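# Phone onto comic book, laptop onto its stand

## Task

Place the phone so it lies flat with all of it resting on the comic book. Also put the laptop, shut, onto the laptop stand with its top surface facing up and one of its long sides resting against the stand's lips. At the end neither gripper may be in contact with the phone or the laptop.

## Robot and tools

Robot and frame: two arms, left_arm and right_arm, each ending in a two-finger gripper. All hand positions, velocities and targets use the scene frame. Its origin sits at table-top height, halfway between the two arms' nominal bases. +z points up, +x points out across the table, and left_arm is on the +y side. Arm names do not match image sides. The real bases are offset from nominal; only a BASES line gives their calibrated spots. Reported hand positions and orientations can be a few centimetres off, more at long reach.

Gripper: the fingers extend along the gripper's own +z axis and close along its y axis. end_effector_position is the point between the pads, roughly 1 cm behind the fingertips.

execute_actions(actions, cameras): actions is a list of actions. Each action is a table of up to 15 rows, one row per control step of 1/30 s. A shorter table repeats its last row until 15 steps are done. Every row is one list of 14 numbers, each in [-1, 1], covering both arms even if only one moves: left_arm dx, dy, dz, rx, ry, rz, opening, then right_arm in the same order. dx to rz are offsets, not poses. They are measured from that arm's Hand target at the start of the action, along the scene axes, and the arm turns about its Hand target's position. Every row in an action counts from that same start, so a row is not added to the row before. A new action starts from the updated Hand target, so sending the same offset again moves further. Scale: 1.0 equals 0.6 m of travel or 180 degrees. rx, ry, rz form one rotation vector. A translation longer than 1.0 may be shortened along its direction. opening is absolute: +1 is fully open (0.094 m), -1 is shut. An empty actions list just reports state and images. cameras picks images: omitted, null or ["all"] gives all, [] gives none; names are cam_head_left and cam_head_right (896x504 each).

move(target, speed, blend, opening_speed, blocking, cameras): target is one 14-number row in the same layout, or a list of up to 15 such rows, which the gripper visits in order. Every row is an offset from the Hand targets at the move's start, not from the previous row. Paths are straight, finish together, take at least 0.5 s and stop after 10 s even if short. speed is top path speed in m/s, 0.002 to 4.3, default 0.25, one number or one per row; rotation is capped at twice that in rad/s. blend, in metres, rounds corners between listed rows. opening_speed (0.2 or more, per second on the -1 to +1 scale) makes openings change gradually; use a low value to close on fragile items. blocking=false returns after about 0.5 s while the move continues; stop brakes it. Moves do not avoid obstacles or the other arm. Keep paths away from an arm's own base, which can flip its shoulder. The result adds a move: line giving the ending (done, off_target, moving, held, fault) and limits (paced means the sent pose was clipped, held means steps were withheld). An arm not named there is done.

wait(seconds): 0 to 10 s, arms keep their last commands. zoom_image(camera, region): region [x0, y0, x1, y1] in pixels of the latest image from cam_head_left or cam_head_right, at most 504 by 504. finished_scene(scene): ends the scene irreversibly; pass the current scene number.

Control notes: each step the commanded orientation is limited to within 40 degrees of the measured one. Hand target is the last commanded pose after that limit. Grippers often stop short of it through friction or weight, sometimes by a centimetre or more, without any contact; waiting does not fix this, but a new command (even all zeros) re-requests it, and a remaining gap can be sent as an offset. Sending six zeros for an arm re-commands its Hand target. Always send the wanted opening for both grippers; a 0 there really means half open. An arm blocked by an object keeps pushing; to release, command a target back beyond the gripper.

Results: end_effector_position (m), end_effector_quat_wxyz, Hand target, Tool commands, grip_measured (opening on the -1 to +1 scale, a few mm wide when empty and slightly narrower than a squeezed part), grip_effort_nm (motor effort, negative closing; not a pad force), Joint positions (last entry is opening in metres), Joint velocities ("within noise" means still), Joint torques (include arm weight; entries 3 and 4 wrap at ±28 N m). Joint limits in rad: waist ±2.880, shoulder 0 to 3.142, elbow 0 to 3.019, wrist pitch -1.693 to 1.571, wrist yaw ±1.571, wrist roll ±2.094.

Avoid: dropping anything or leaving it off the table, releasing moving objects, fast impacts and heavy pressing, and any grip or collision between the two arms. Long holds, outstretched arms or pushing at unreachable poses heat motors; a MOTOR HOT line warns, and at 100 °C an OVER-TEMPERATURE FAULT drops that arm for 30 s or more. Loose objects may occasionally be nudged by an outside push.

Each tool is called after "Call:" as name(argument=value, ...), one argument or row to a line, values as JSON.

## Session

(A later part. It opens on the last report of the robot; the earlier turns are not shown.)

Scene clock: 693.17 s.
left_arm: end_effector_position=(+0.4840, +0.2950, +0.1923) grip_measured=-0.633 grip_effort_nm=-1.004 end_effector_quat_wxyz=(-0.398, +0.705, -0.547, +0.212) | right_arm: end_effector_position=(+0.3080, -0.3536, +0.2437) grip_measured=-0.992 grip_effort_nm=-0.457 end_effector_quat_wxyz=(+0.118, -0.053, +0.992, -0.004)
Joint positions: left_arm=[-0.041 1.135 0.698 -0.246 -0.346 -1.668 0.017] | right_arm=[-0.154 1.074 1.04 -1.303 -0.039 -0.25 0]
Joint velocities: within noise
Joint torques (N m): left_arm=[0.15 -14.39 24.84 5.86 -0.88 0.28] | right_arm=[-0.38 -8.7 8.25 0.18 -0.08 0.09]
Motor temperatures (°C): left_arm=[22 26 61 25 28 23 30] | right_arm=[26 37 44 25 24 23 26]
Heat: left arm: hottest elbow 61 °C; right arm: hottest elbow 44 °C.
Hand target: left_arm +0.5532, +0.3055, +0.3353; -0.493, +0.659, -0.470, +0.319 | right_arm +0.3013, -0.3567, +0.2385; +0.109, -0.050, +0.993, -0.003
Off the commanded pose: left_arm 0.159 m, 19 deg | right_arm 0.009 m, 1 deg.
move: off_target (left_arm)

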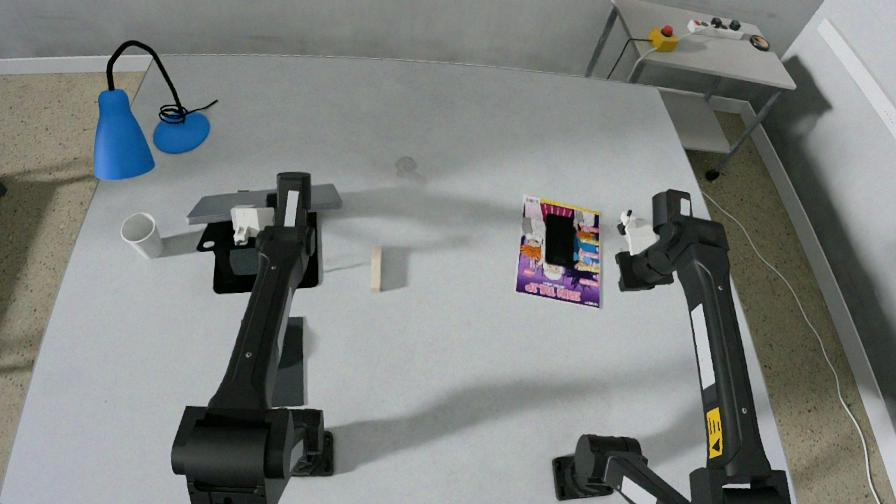

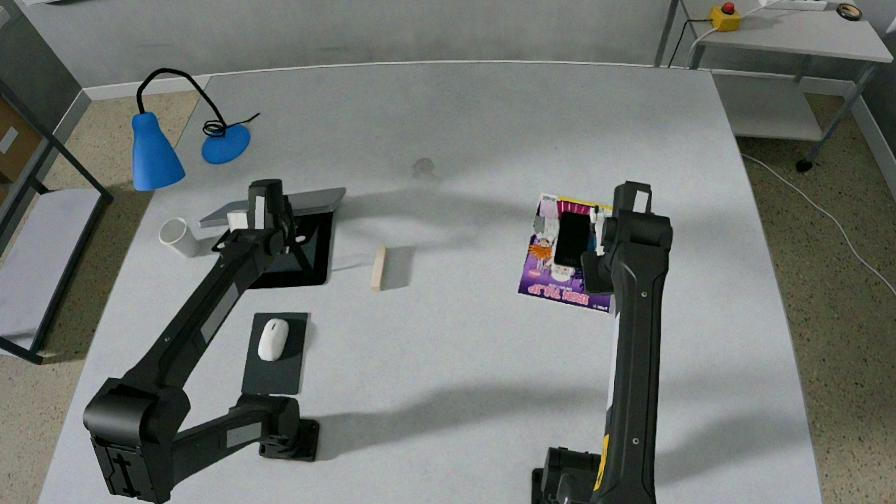

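Call:
move(
  target=[
    [-0.035,-0.005,-0.07,0,0,-0.015,-0.95,0,0,0,0,0,0,-1],
  ],
  speed=0.08,
  cameras=["cam_head_left","cam_head_right"],
)

Call:
zoom_image(
  camera="cam_head_left",
  region=[150, 130, 430, 330],
)

Call:
zoom_image(
  camera="cam_head_right",
  region=[150, 130, 430, 330],
)

Scene clock: 698.70 s.
left_arm: end_effector_position=(+0.4983, +0.2931, +0.1895) grip_measured=-0.633 grip_effort_nm=-1.009 end_effector_quat_wxyz=(-0.405, +0.690, -0.547, +0.247) | right_arm: end_effector_position=(+0.3080, -0.3536, +0.2437) grip_measured=-0.992 grip_effort_nm=-0.462 end_effector_quat_wxyz=(+0.118, -0.053, +0.992, -0.004)
Joint positions: left_arm=[-0.025 1.165 0.678 -0.124 -0.289 -1.646 0.017] | right_arm=[-0.154 1.074 1.04 -1.303 -0.039 -0.25 0]
Joint velocities: within noise
Joint torques (N m): left_arm=[-0.5 -15.33 16.84 6.02 -0.66 0.31] | right_arm=[-0.38 -8.76 8.25 0.2 -0.07 0.08]
Motor temperatures (°C): left_arm=[22 26 61 25 28 24 30] | right_arm=[26 36 44 25 24 23 26]
Heat: left arm: hottest elbow 61 °C; right arm: hottest elbow 44 °C.
Hand target: left_arm +0.5323, +0.3024, +0.2934; -0.486, +0.648, -0.485, +0.330 | right_arm +0.3013, -0.3567, +0.2385; +0.109, -0.050, +0.993, -0.003
Off the commanded pose: left_arm 0.110 m, 16 deg | right_arm 0.009 m, 1 deg.
move: off_target (left_arm)

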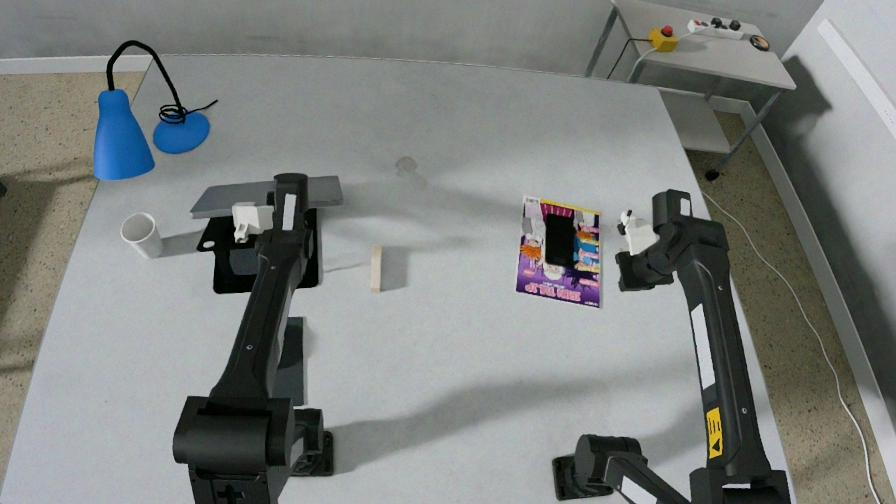

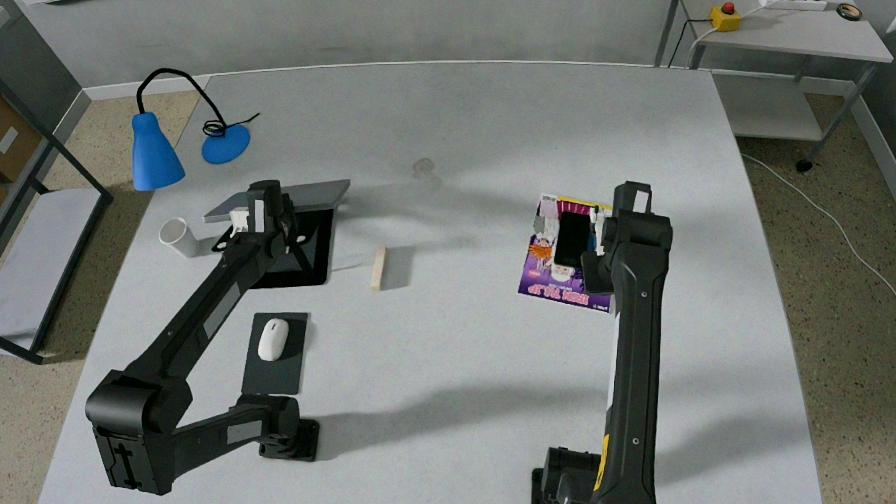

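Scaled by 1.800.

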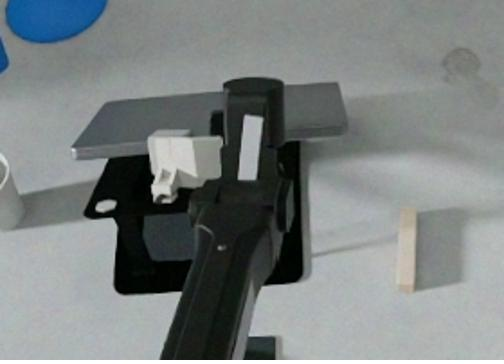

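Scaled by 1.800.

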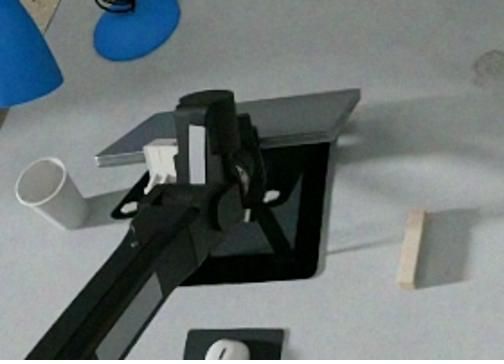

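Call:
move(
  target=[
    [0.0,0.0,0.05,0,0,0,-0.95,0,0,0,0,0,0,-1],
    [-0.075,0.0,0.05,0,0,0,-0.95,0,0,0,0,0,0,-1],
    [-0.075,0.0,-0.03,0,0.02,0,-0.95,0,0,0,0,0,0,-1],
  ],
  speed=0.1,
  cameras=["cam_head_left","cam_head_right"],
)

Call:
zoom_image(
  camera="cam_head_left",
  region=[150, 130, 430, 330],
)

Call:
zoom_image(
  camera="cam_head_right",
  region=[150, 130, 430, 330],
)

Scene clock: 708.90 s.
left_arm: end_effector_position=(+0.4572, +0.2944, +0.1825) grip_measured=-0.633 grip_effort_nm=-1.009 end_effector_quat_wxyz=(-0.397, +0.693, -0.552, +0.238) | right_arm: end_effector_position=(+0.3080, -0.3536, +0.2437) grip_measured=-0.992 grip_effort_nm=-0.466 end_effector_quat_wxyz=(+0.118, -0.053, +0.992, -0.004)
Joint positions: left_arm=[-0.02 1.049 0.594 -0.183 -0.285 -1.643 0.017] | right_arm=[-0.154 1.074 1.04 -1.303 -0.039 -0.251 0]
Joint velocities: within noise
Joint torques (N m): left_arm=[-0.38 -13.8 17.09 5.09 -0.71 0.21] | right_arm=[-0.44 -8.64 8.27 0.21 -0.07 0.08]
Motor temperatures (°C): left_arm=[22 26 60 25 28 24 30] | right_arm=[26 36 44 25 24 23 26]
Heat: left arm: hottest elbow 60 °C; right arm: hottest elbow 44 °C.
Hand target: left_arm +0.4872, +0.3025, +0.2751; -0.470, +0.658, -0.500, +0.310 | right_arm +0.3013, -0.3567, +0.2385; +0.109, -0.050, +0.993, -0.003
Off the commanded pose: left_arm 0.098 m, 14 deg | right_arm 0.009 m, 1 deg.
move: off_target (left_arm)

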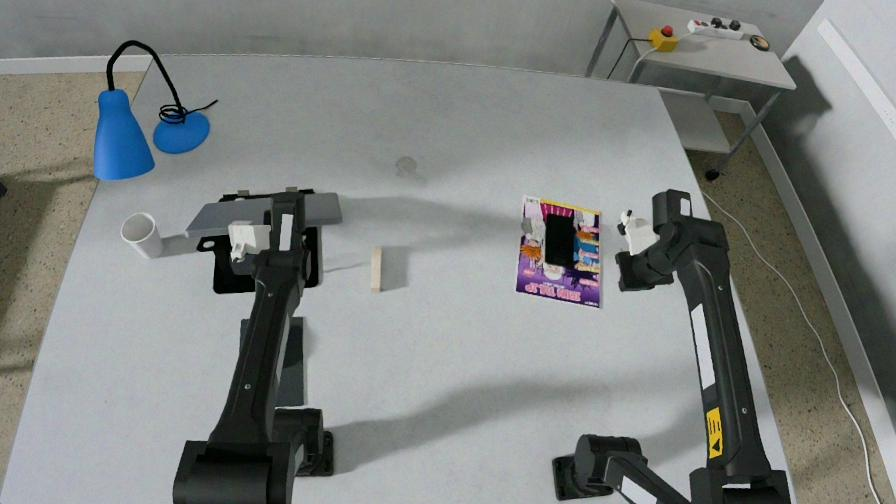

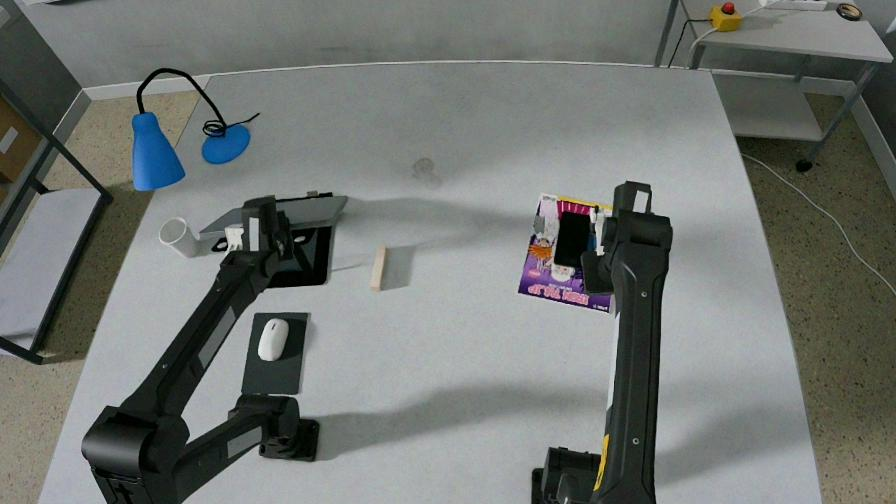

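Scaled by 1.800.

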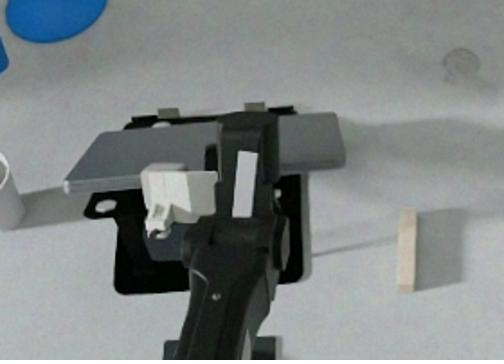

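Scaled by 1.800.

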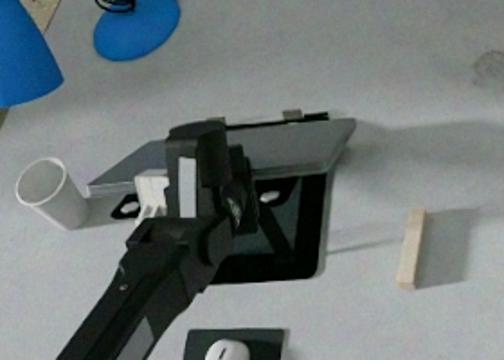

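Call:
move(
  target=[
    [0.02,0.0,-0.02,-0.006,0.035,0,-0.95,0,0,0,0,0,0,-1],
  ],
  speed=0.08,
  cameras=["cam_head_left","cam_head_right"],
)

Call:
zoom_image(
  camera="cam_head_left",
  region=[150, 130, 430, 330],
)

Scene clock: 727.90 s.
left_arm: end_effector_position=(+0.4535, +0.2941, +0.1769) grip_measured=-0.635 grip_effort_nm=-1.004 end_effector_quat_wxyz=(-0.384, +0.698, -0.561, +0.225) | right_arm: end_effector_position=(+0.3080, -0.3536, +0.2437) grip_measured=-0.992 grip_effort_nm=-0.457 end_effector_quat_wxyz=(+0.118, -0.053, +0.992, -0.004)
Joint positions: left_arm=[-0.019 1.052 0.604 -0.232 -0.281 -1.644 0.017] | right_arm=[-0.154 1.074 1.04 -1.303 -0.039 -0.251 0]
Joint velocities: within noise
Joint torques (N m): left_arm=[0.21 -9.52 22.37 2.03 -0.41 0.1] | right_arm=[-0.44 -8.59 8.24 0.18 -0.07 0.08]
Motor temperatures (°C): left_arm=[22 26 60 25 28 24 30] | right_arm=[26 36 44 25 24 23 26]
Heat: left arm: hottest elbow 60 °C; right arm: hottest elbow 44 °C.
Hand target: left_arm +0.4992, +0.3025, +0.2633; -0.436, +0.678, -0.522, +0.278 | right_arm +0.3013, -0.3567, +0.2385; +0.109, -0.050, +0.993, -0.003
Off the commanded pose: left_arm 0.098 m, 10 deg | right_arm 0.009 m, 1 deg.
move: off_target (left_arm)

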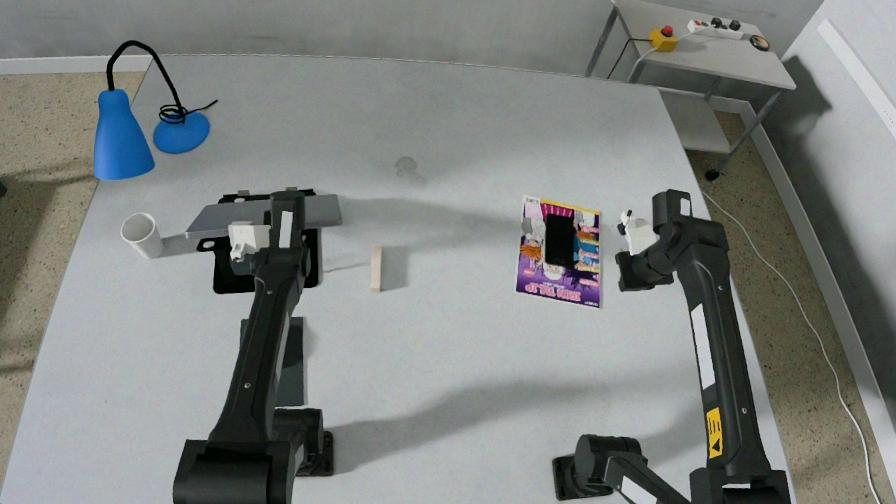

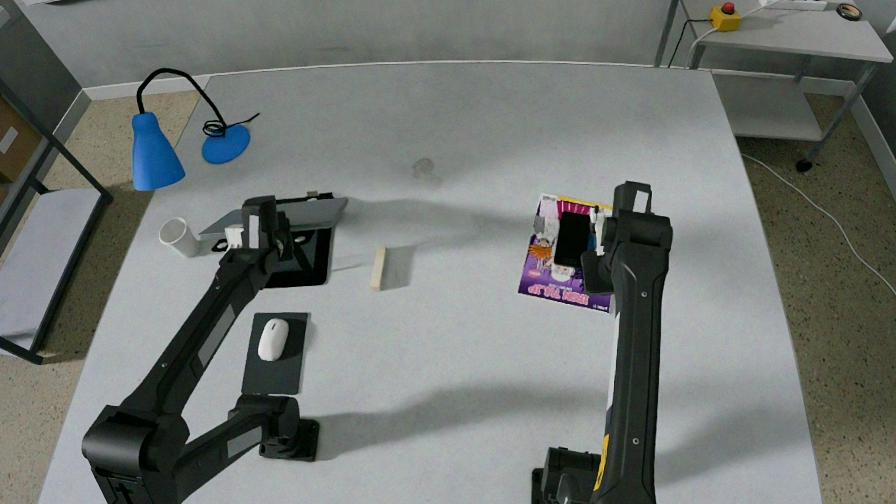

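Scaled by 1.800.

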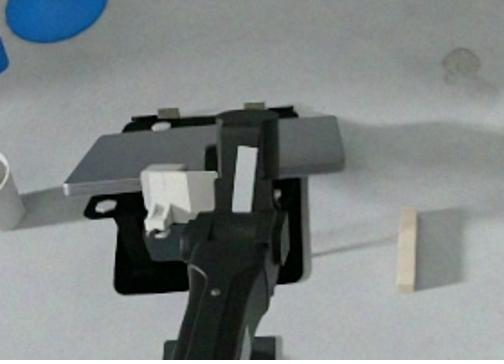

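Call:
move(
  target=[
    [0.03,0.0,-0.02,-0.007,0.04,0,-0.95,0,0,0,0,0,0,-1],
  ],
  speed=0.08,
  cameras=["cam_head_left","cam_head_right"],
)

Call:
zoom_image(
  camera="cam_head_left",
  region=[150, 130, 430, 330],
)

Scene clock: 731.80 s.
left_arm: end_effector_position=(+0.4783, +0.2943, +0.1796) grip_measured=-0.635 grip_effort_nm=-1.004 end_effector_quat_wxyz=(-0.352, +0.711, -0.576, +0.196) | right_arm: end_effector_position=(+0.3080, -0.3536, +0.2437) grip_measured=-0.992 grip_effort_nm=-0.457 end_effector_quat_wxyz=(+0.118, -0.053, +0.992, -0.004)
Joint positions: left_arm=[-0.014 1.148 0.727 -0.354 -0.268 -1.653 0.017] | right_arm=[-0.154 1.074 1.04 -1.303 -0.039 -0.251 0]
Joint velocities: within noise
Joint torques (N m): left_arm=[-0.56 -10.34 21.18 1.68 -0.34 0.11] | right_arm=[-0.32 -8.59 8.25 0.2 -0.07 0.09]
Motor temperatures (°C): left_arm=[22 26 60 25 27 24 30] | right_arm=[26 36 44 25 24 23 26]
Heat: left arm: hottest elbow 60 °C; right arm: hottest elbow 44 °C.
Hand target: left_arm +0.5173, +0.3024, +0.2513; -0.395, +0.699, -0.546, +0.241 | right_arm +0.3013, -0.3567, +0.2385; +0.109, -0.050, +0.993, -0.003
Off the commanded pose: left_arm 0.082 m, 8 deg | right_arm 0.009 m, 1 deg.
move: off_target (left_arm)

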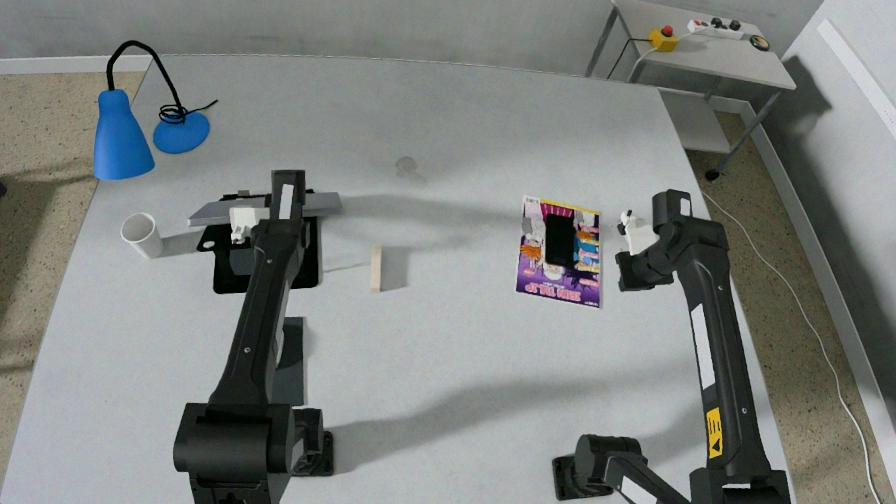

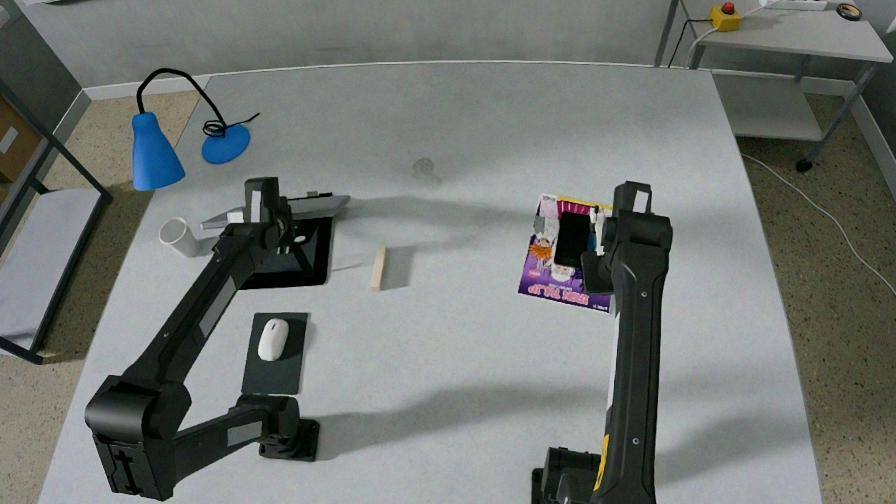

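Scaled by 1.800.

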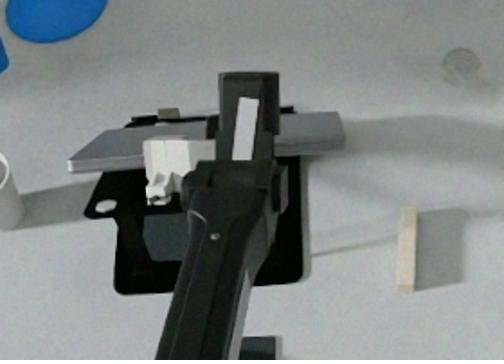

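Call:
move(
  target=[
    [-0.02,0.0,-0.05,0,0.01,0,-0.95,0,0,0,0,0,0,-1],
    [-0.02,0.0,-0.05,0,0.01,0,-0.45,0,0,0,0,0,0,-1],
  ],
  speed=0.05,
  opening_speed=0.25,
)

Call:
zoom_image(
  camera="cam_head_left",
  region=[150, 130, 430, 330],
)

Call:
zoom_image(
  camera="cam_head_right",
  region=[150, 130, 430, 330],
)

Scene clock: 738.73 s.
left_arm: end_effector_position=(+0.4828, +0.2957, +0.1799) grip_measured=-0.453 grip_effort_nm=0.134 end_effector_quat_wxyz=(-0.357, +0.711, -0.572, +0.201) | right_arm: end_effector_position=(+0.3080, -0.3536, +0.2437) grip_measured=-0.992 grip_effort_nm=-0.457 end_effector_quat_wxyz=(+0.118, -0.053, +0.992, -0.004)
Joint positions: left_arm=[-0.011 1.158 0.728 -0.331 -0.268 -1.653 0.026] | right_arm=[-0.154 1.074 1.04 -1.303 -0.039 -0.251 0]
Joint velocities: within noise
Joint torques (N m): left_arm=[-0.85 -9.17 15.95 2.11 -0.32 0.13] | right_arm=[-0.38 -8.64 8.24 0.21 -0.07 0.09]
Motor temperatures (°C): left_arm=[22 26 58 25 27 24 30] | right_arm=[26 36 44 25 24 23 26]
Heat: left arm: hottest elbow 58 °C; right arm: hottest elbow 44 °C.
Hand target: left_arm +0.5053, +0.3025, +0.2213; -0.386, +0.703, -0.552, +0.229 | right_arm +0.3013, -0.3567, +0.2385; +0.109, -0.050, +0.993, -0.003
Off the commanded pose: left_arm 0.048 m, 5 deg | right_arm 0.009 m, 1 deg.
move: off_target (left_arm); target 2's new opening was sent with left_arm's hand 0.051 m and 6 deg from that target

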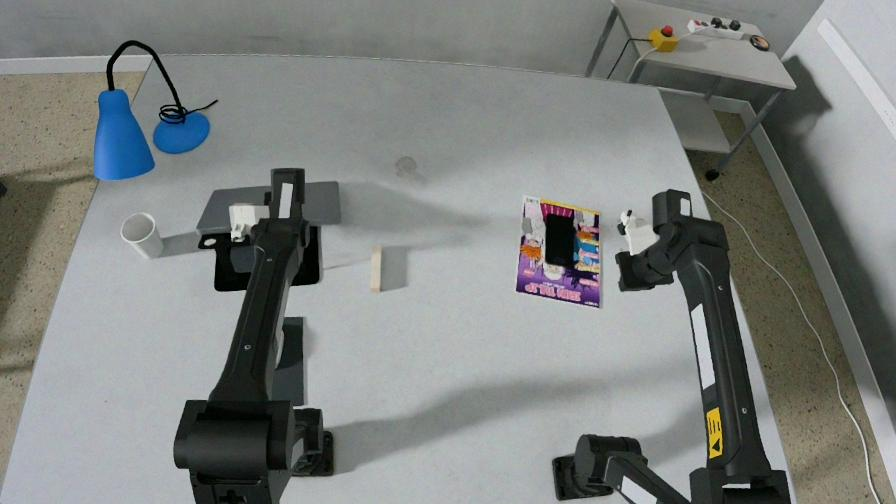

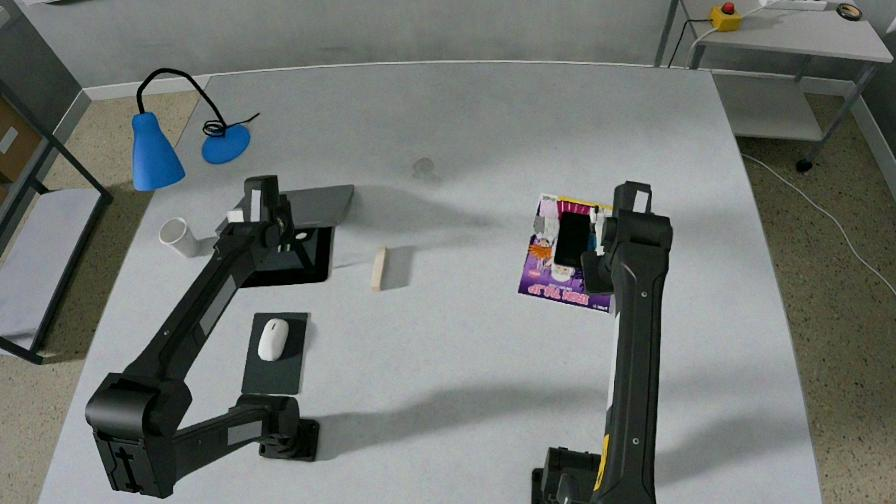

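Scaled by 1.800.

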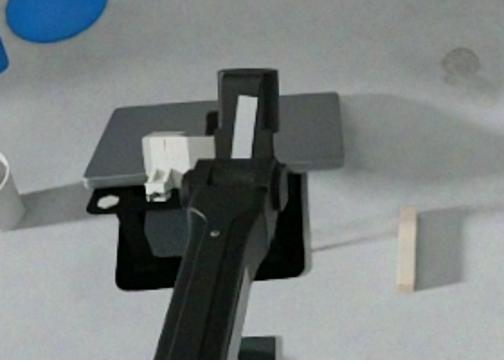

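Scaled by 1.800.

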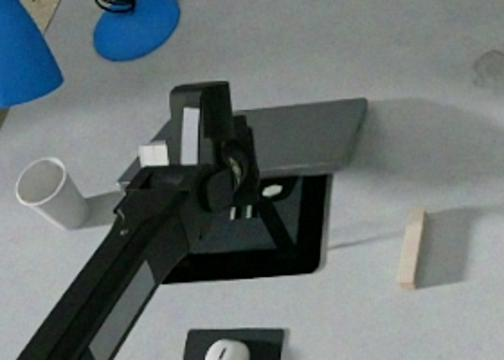

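Call:
move(
  target=[
    [-0.05,-0.02,0.03,0,0,0,-0.45,0,0,0,0,0,0,-1],
    [-0.09,-0.036,0.055,0,0,0,-0.45,0,0,0,0,0,0,-1],
  ],
  speed=0.06,
)

Call:
zoom_image(
  camera="cam_head_left",
  region=[150, 130, 430, 330],
)

Call:
zoom_image(
  camera="cam_head_right",
  region=[150, 130, 430, 330],
)

Scene clock: 745.30 s.
left_arm: end_effector_position=(+0.4458, +0.2867, +0.2336) grip_measured=-0.452 grip_effort_nm=0.129 end_effector_quat_wxyz=(-0.378, +0.707, -0.558, +0.213) | right_arm: end_effector_position=(+0.3080, -0.3536, +0.2437) grip_measured=-0.992 grip_effort_nm=-0.457 end_effector_quat_wxyz=(+0.118, -0.053, +0.992, -0.004)
Joint positions: left_arm=[-0.052 0.972 0.728 -0.472 -0.319 -1.683 0.026] | right_arm=[-0.154 1.074 1.04 -1.303 -0.039 -0.251 0]
Joint velocities: within noise
Joint torques (N m): left_arm=[-2.08 -8.23 13.86 1.17 -0.3 -0.07] | right_arm=[-0.44 -8.76 8.25 0.23 -0.08 0.09]
Motor temperatures (°C): left_arm=[22 26 57 24 27 24 30] | right_arm=[26 36 44 25 24 23 26]
Heat: left arm: hottest elbow 57 °C; right arm: hottest elbow 44 °C.
Hand target: left_arm +0.4512, +0.2808, +0.2543; -0.386, +0.703, -0.552, +0.229 | right_arm +0.3013, -0.3567, +0.2385; +0.109, -0.050, +0.993, -0.003
Off the commanded pose: left_arm 0.022 m, 2 deg | right_arm 0.009 m, 1 deg.
move: off_target (left_arm)

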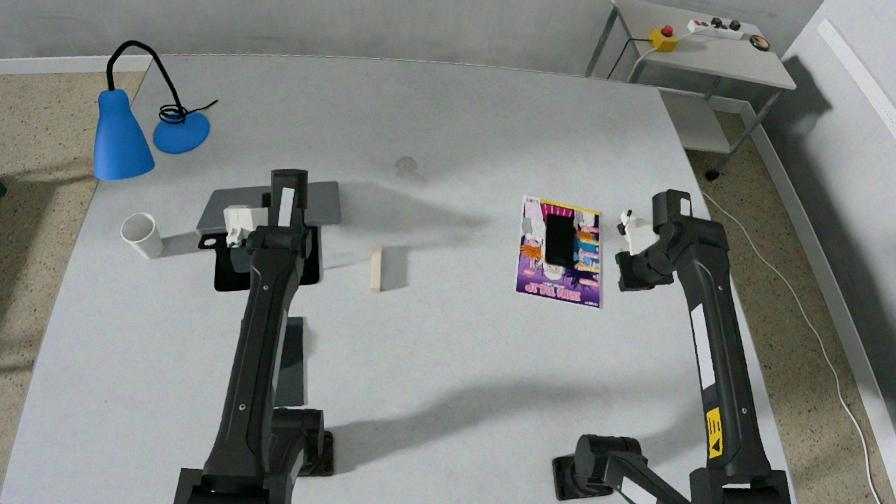

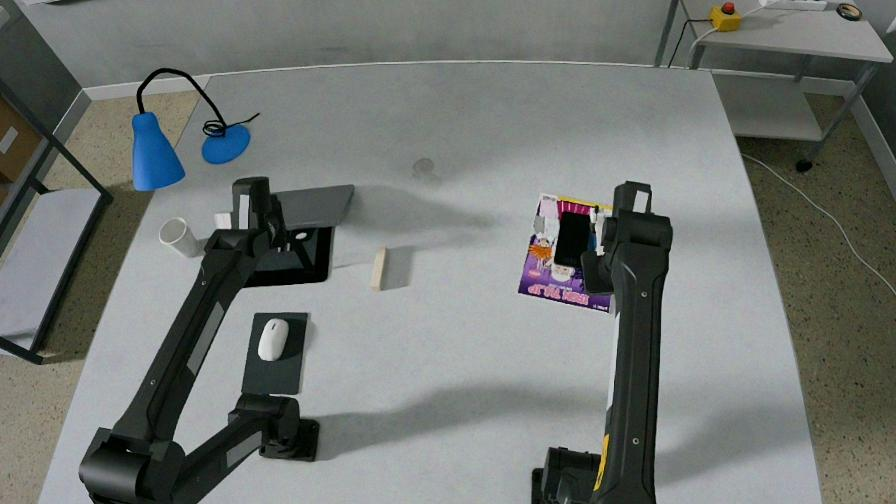

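Scaled by 1.800.

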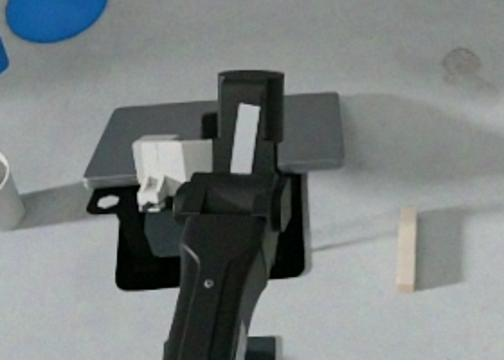

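Scaled by 1.800.

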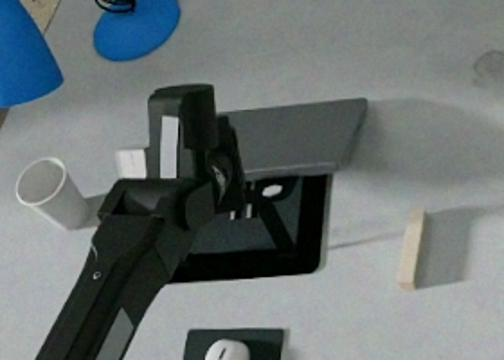

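Call:
move(
  target=[
    [-0.06,-0.025,0.05,0,0,0,-0.45,0,0,0,0,0,0,-1],
    [-0.22,-0.03,0.12,0,0,0,-0.45,0,0,0,0,0,0,-1],
    [-0.3,0.05,0.12,0,0,0,-0.45,0,0,0,0,0,0,-1],
  ],
  speed=0.12,
)

Call:
zoom_image(
  camera="cam_head_left",
  region=[180, 150, 400, 330],
)

Call:
zoom_image(
  camera="cam_head_right",
  region=[180, 150, 400, 330],
)

Scene clock: 751.00 s.
left_arm: end_effector_position=(+0.2734, +0.3078, +0.3117) grip_measured=-0.452 grip_effort_nm=0.129 end_effector_quat_wxyz=(-0.376, +0.705, -0.557, +0.225) | right_arm: end_effector_position=(+0.3080, -0.3536, +0.2437) grip_measured=-0.992 grip_effort_nm=-0.452 end_effector_quat_wxyz=(+0.118, -0.053, +0.992, -0.004)
Joint positions: left_arm=[0.121 0.395 0.728 -1.007 -0.167 -1.575 0.026] | right_arm=[-0.154 1.074 1.04 -1.303 -0.039 -0.251 0]
Joint velocities: within noise
Joint torques (N m): left_arm=[-0.21 0.32 13.42 1.42 -0.03 0.16] | right_arm=[-0.38 -8.7 8.23 0.18 -0.08 0.08]
Motor temperatures (°C): left_arm=[22 26 57 24 27 24 29] | right_arm=[26 36 44 25 24 23 26]
Heat: left arm: hottest elbow 57 °C; right arm: hottest elbow 44 °C.
Hand target: left_arm +0.2712, +0.3108, +0.3263; -0.386, +0.703, -0.552, +0.229 | right_arm +0.3013, -0.3567, +0.2385; +0.109, -0.050, +0.993, -0.003
Off the commanded pose: left_arm 0.015 m, 1 deg | right_arm 0.009 m, 1 deg.
move: off_target (left_arm)

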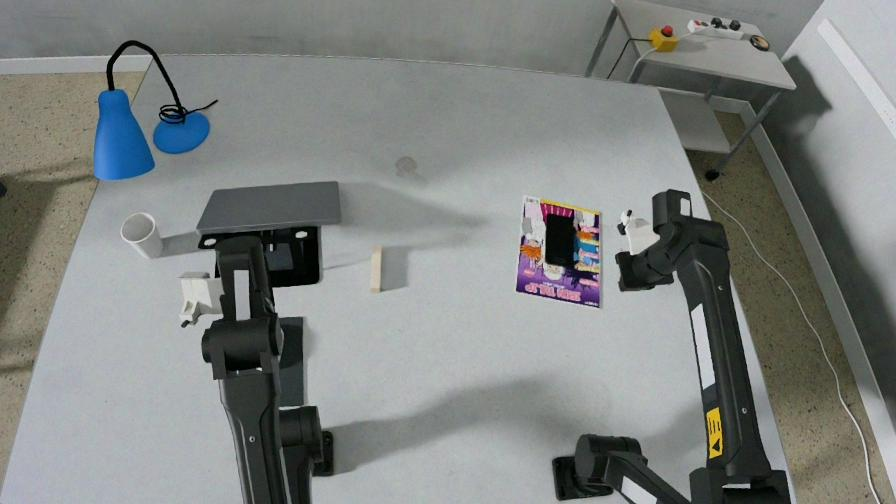

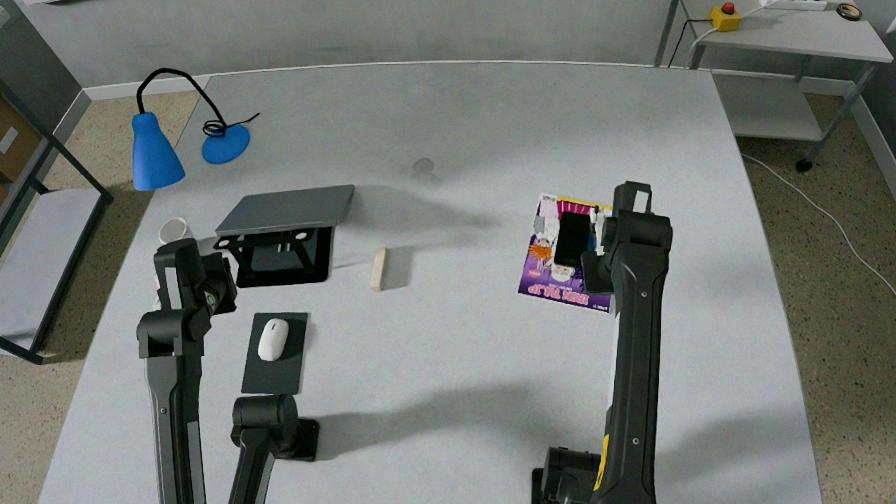

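Scaled by 2.291.

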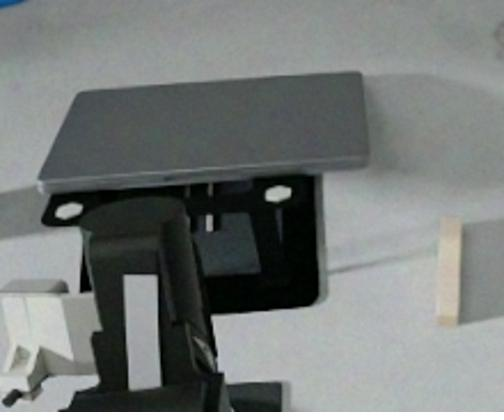

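Scaled by 2.291.

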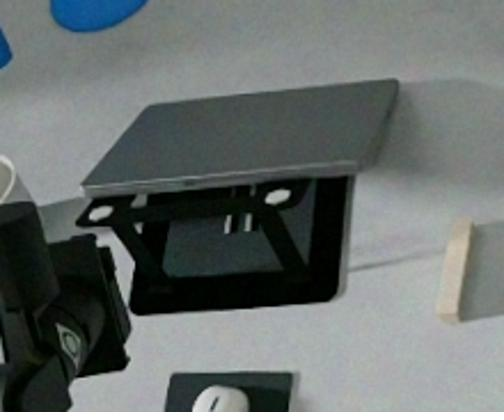

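Call:
zoom_image(
  camera="cam_head_left",
  region=[200, 165, 350, 265],
)

Call:
zoom_image(
  camera="cam_head_right",
  region=[215, 165, 365, 265],
)

Scaled by 3.360.

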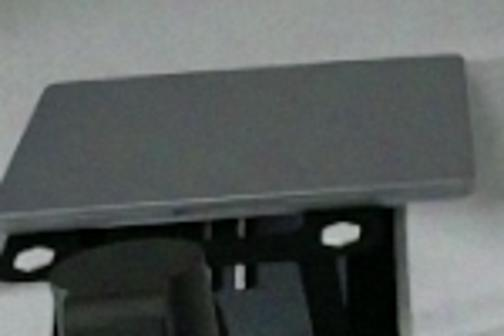

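Scaled by 3.360.

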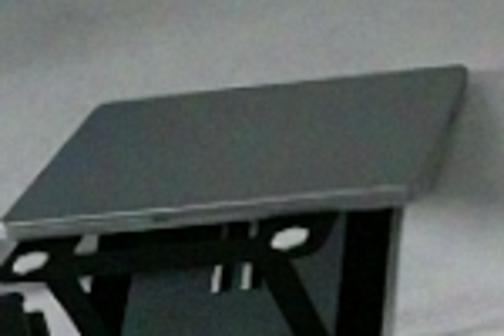

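Call:
zoom_image(
  camera="cam_head_left",
  region=[490, 170, 640, 330],
)

Scaled by 3.150.

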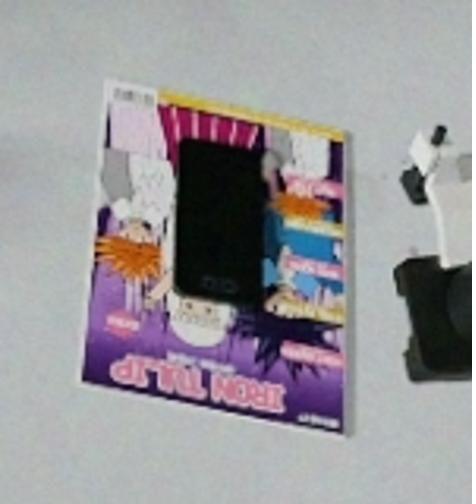

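Call:
finished_scene(
  scene=2,
)

The scene is finished: the task was done.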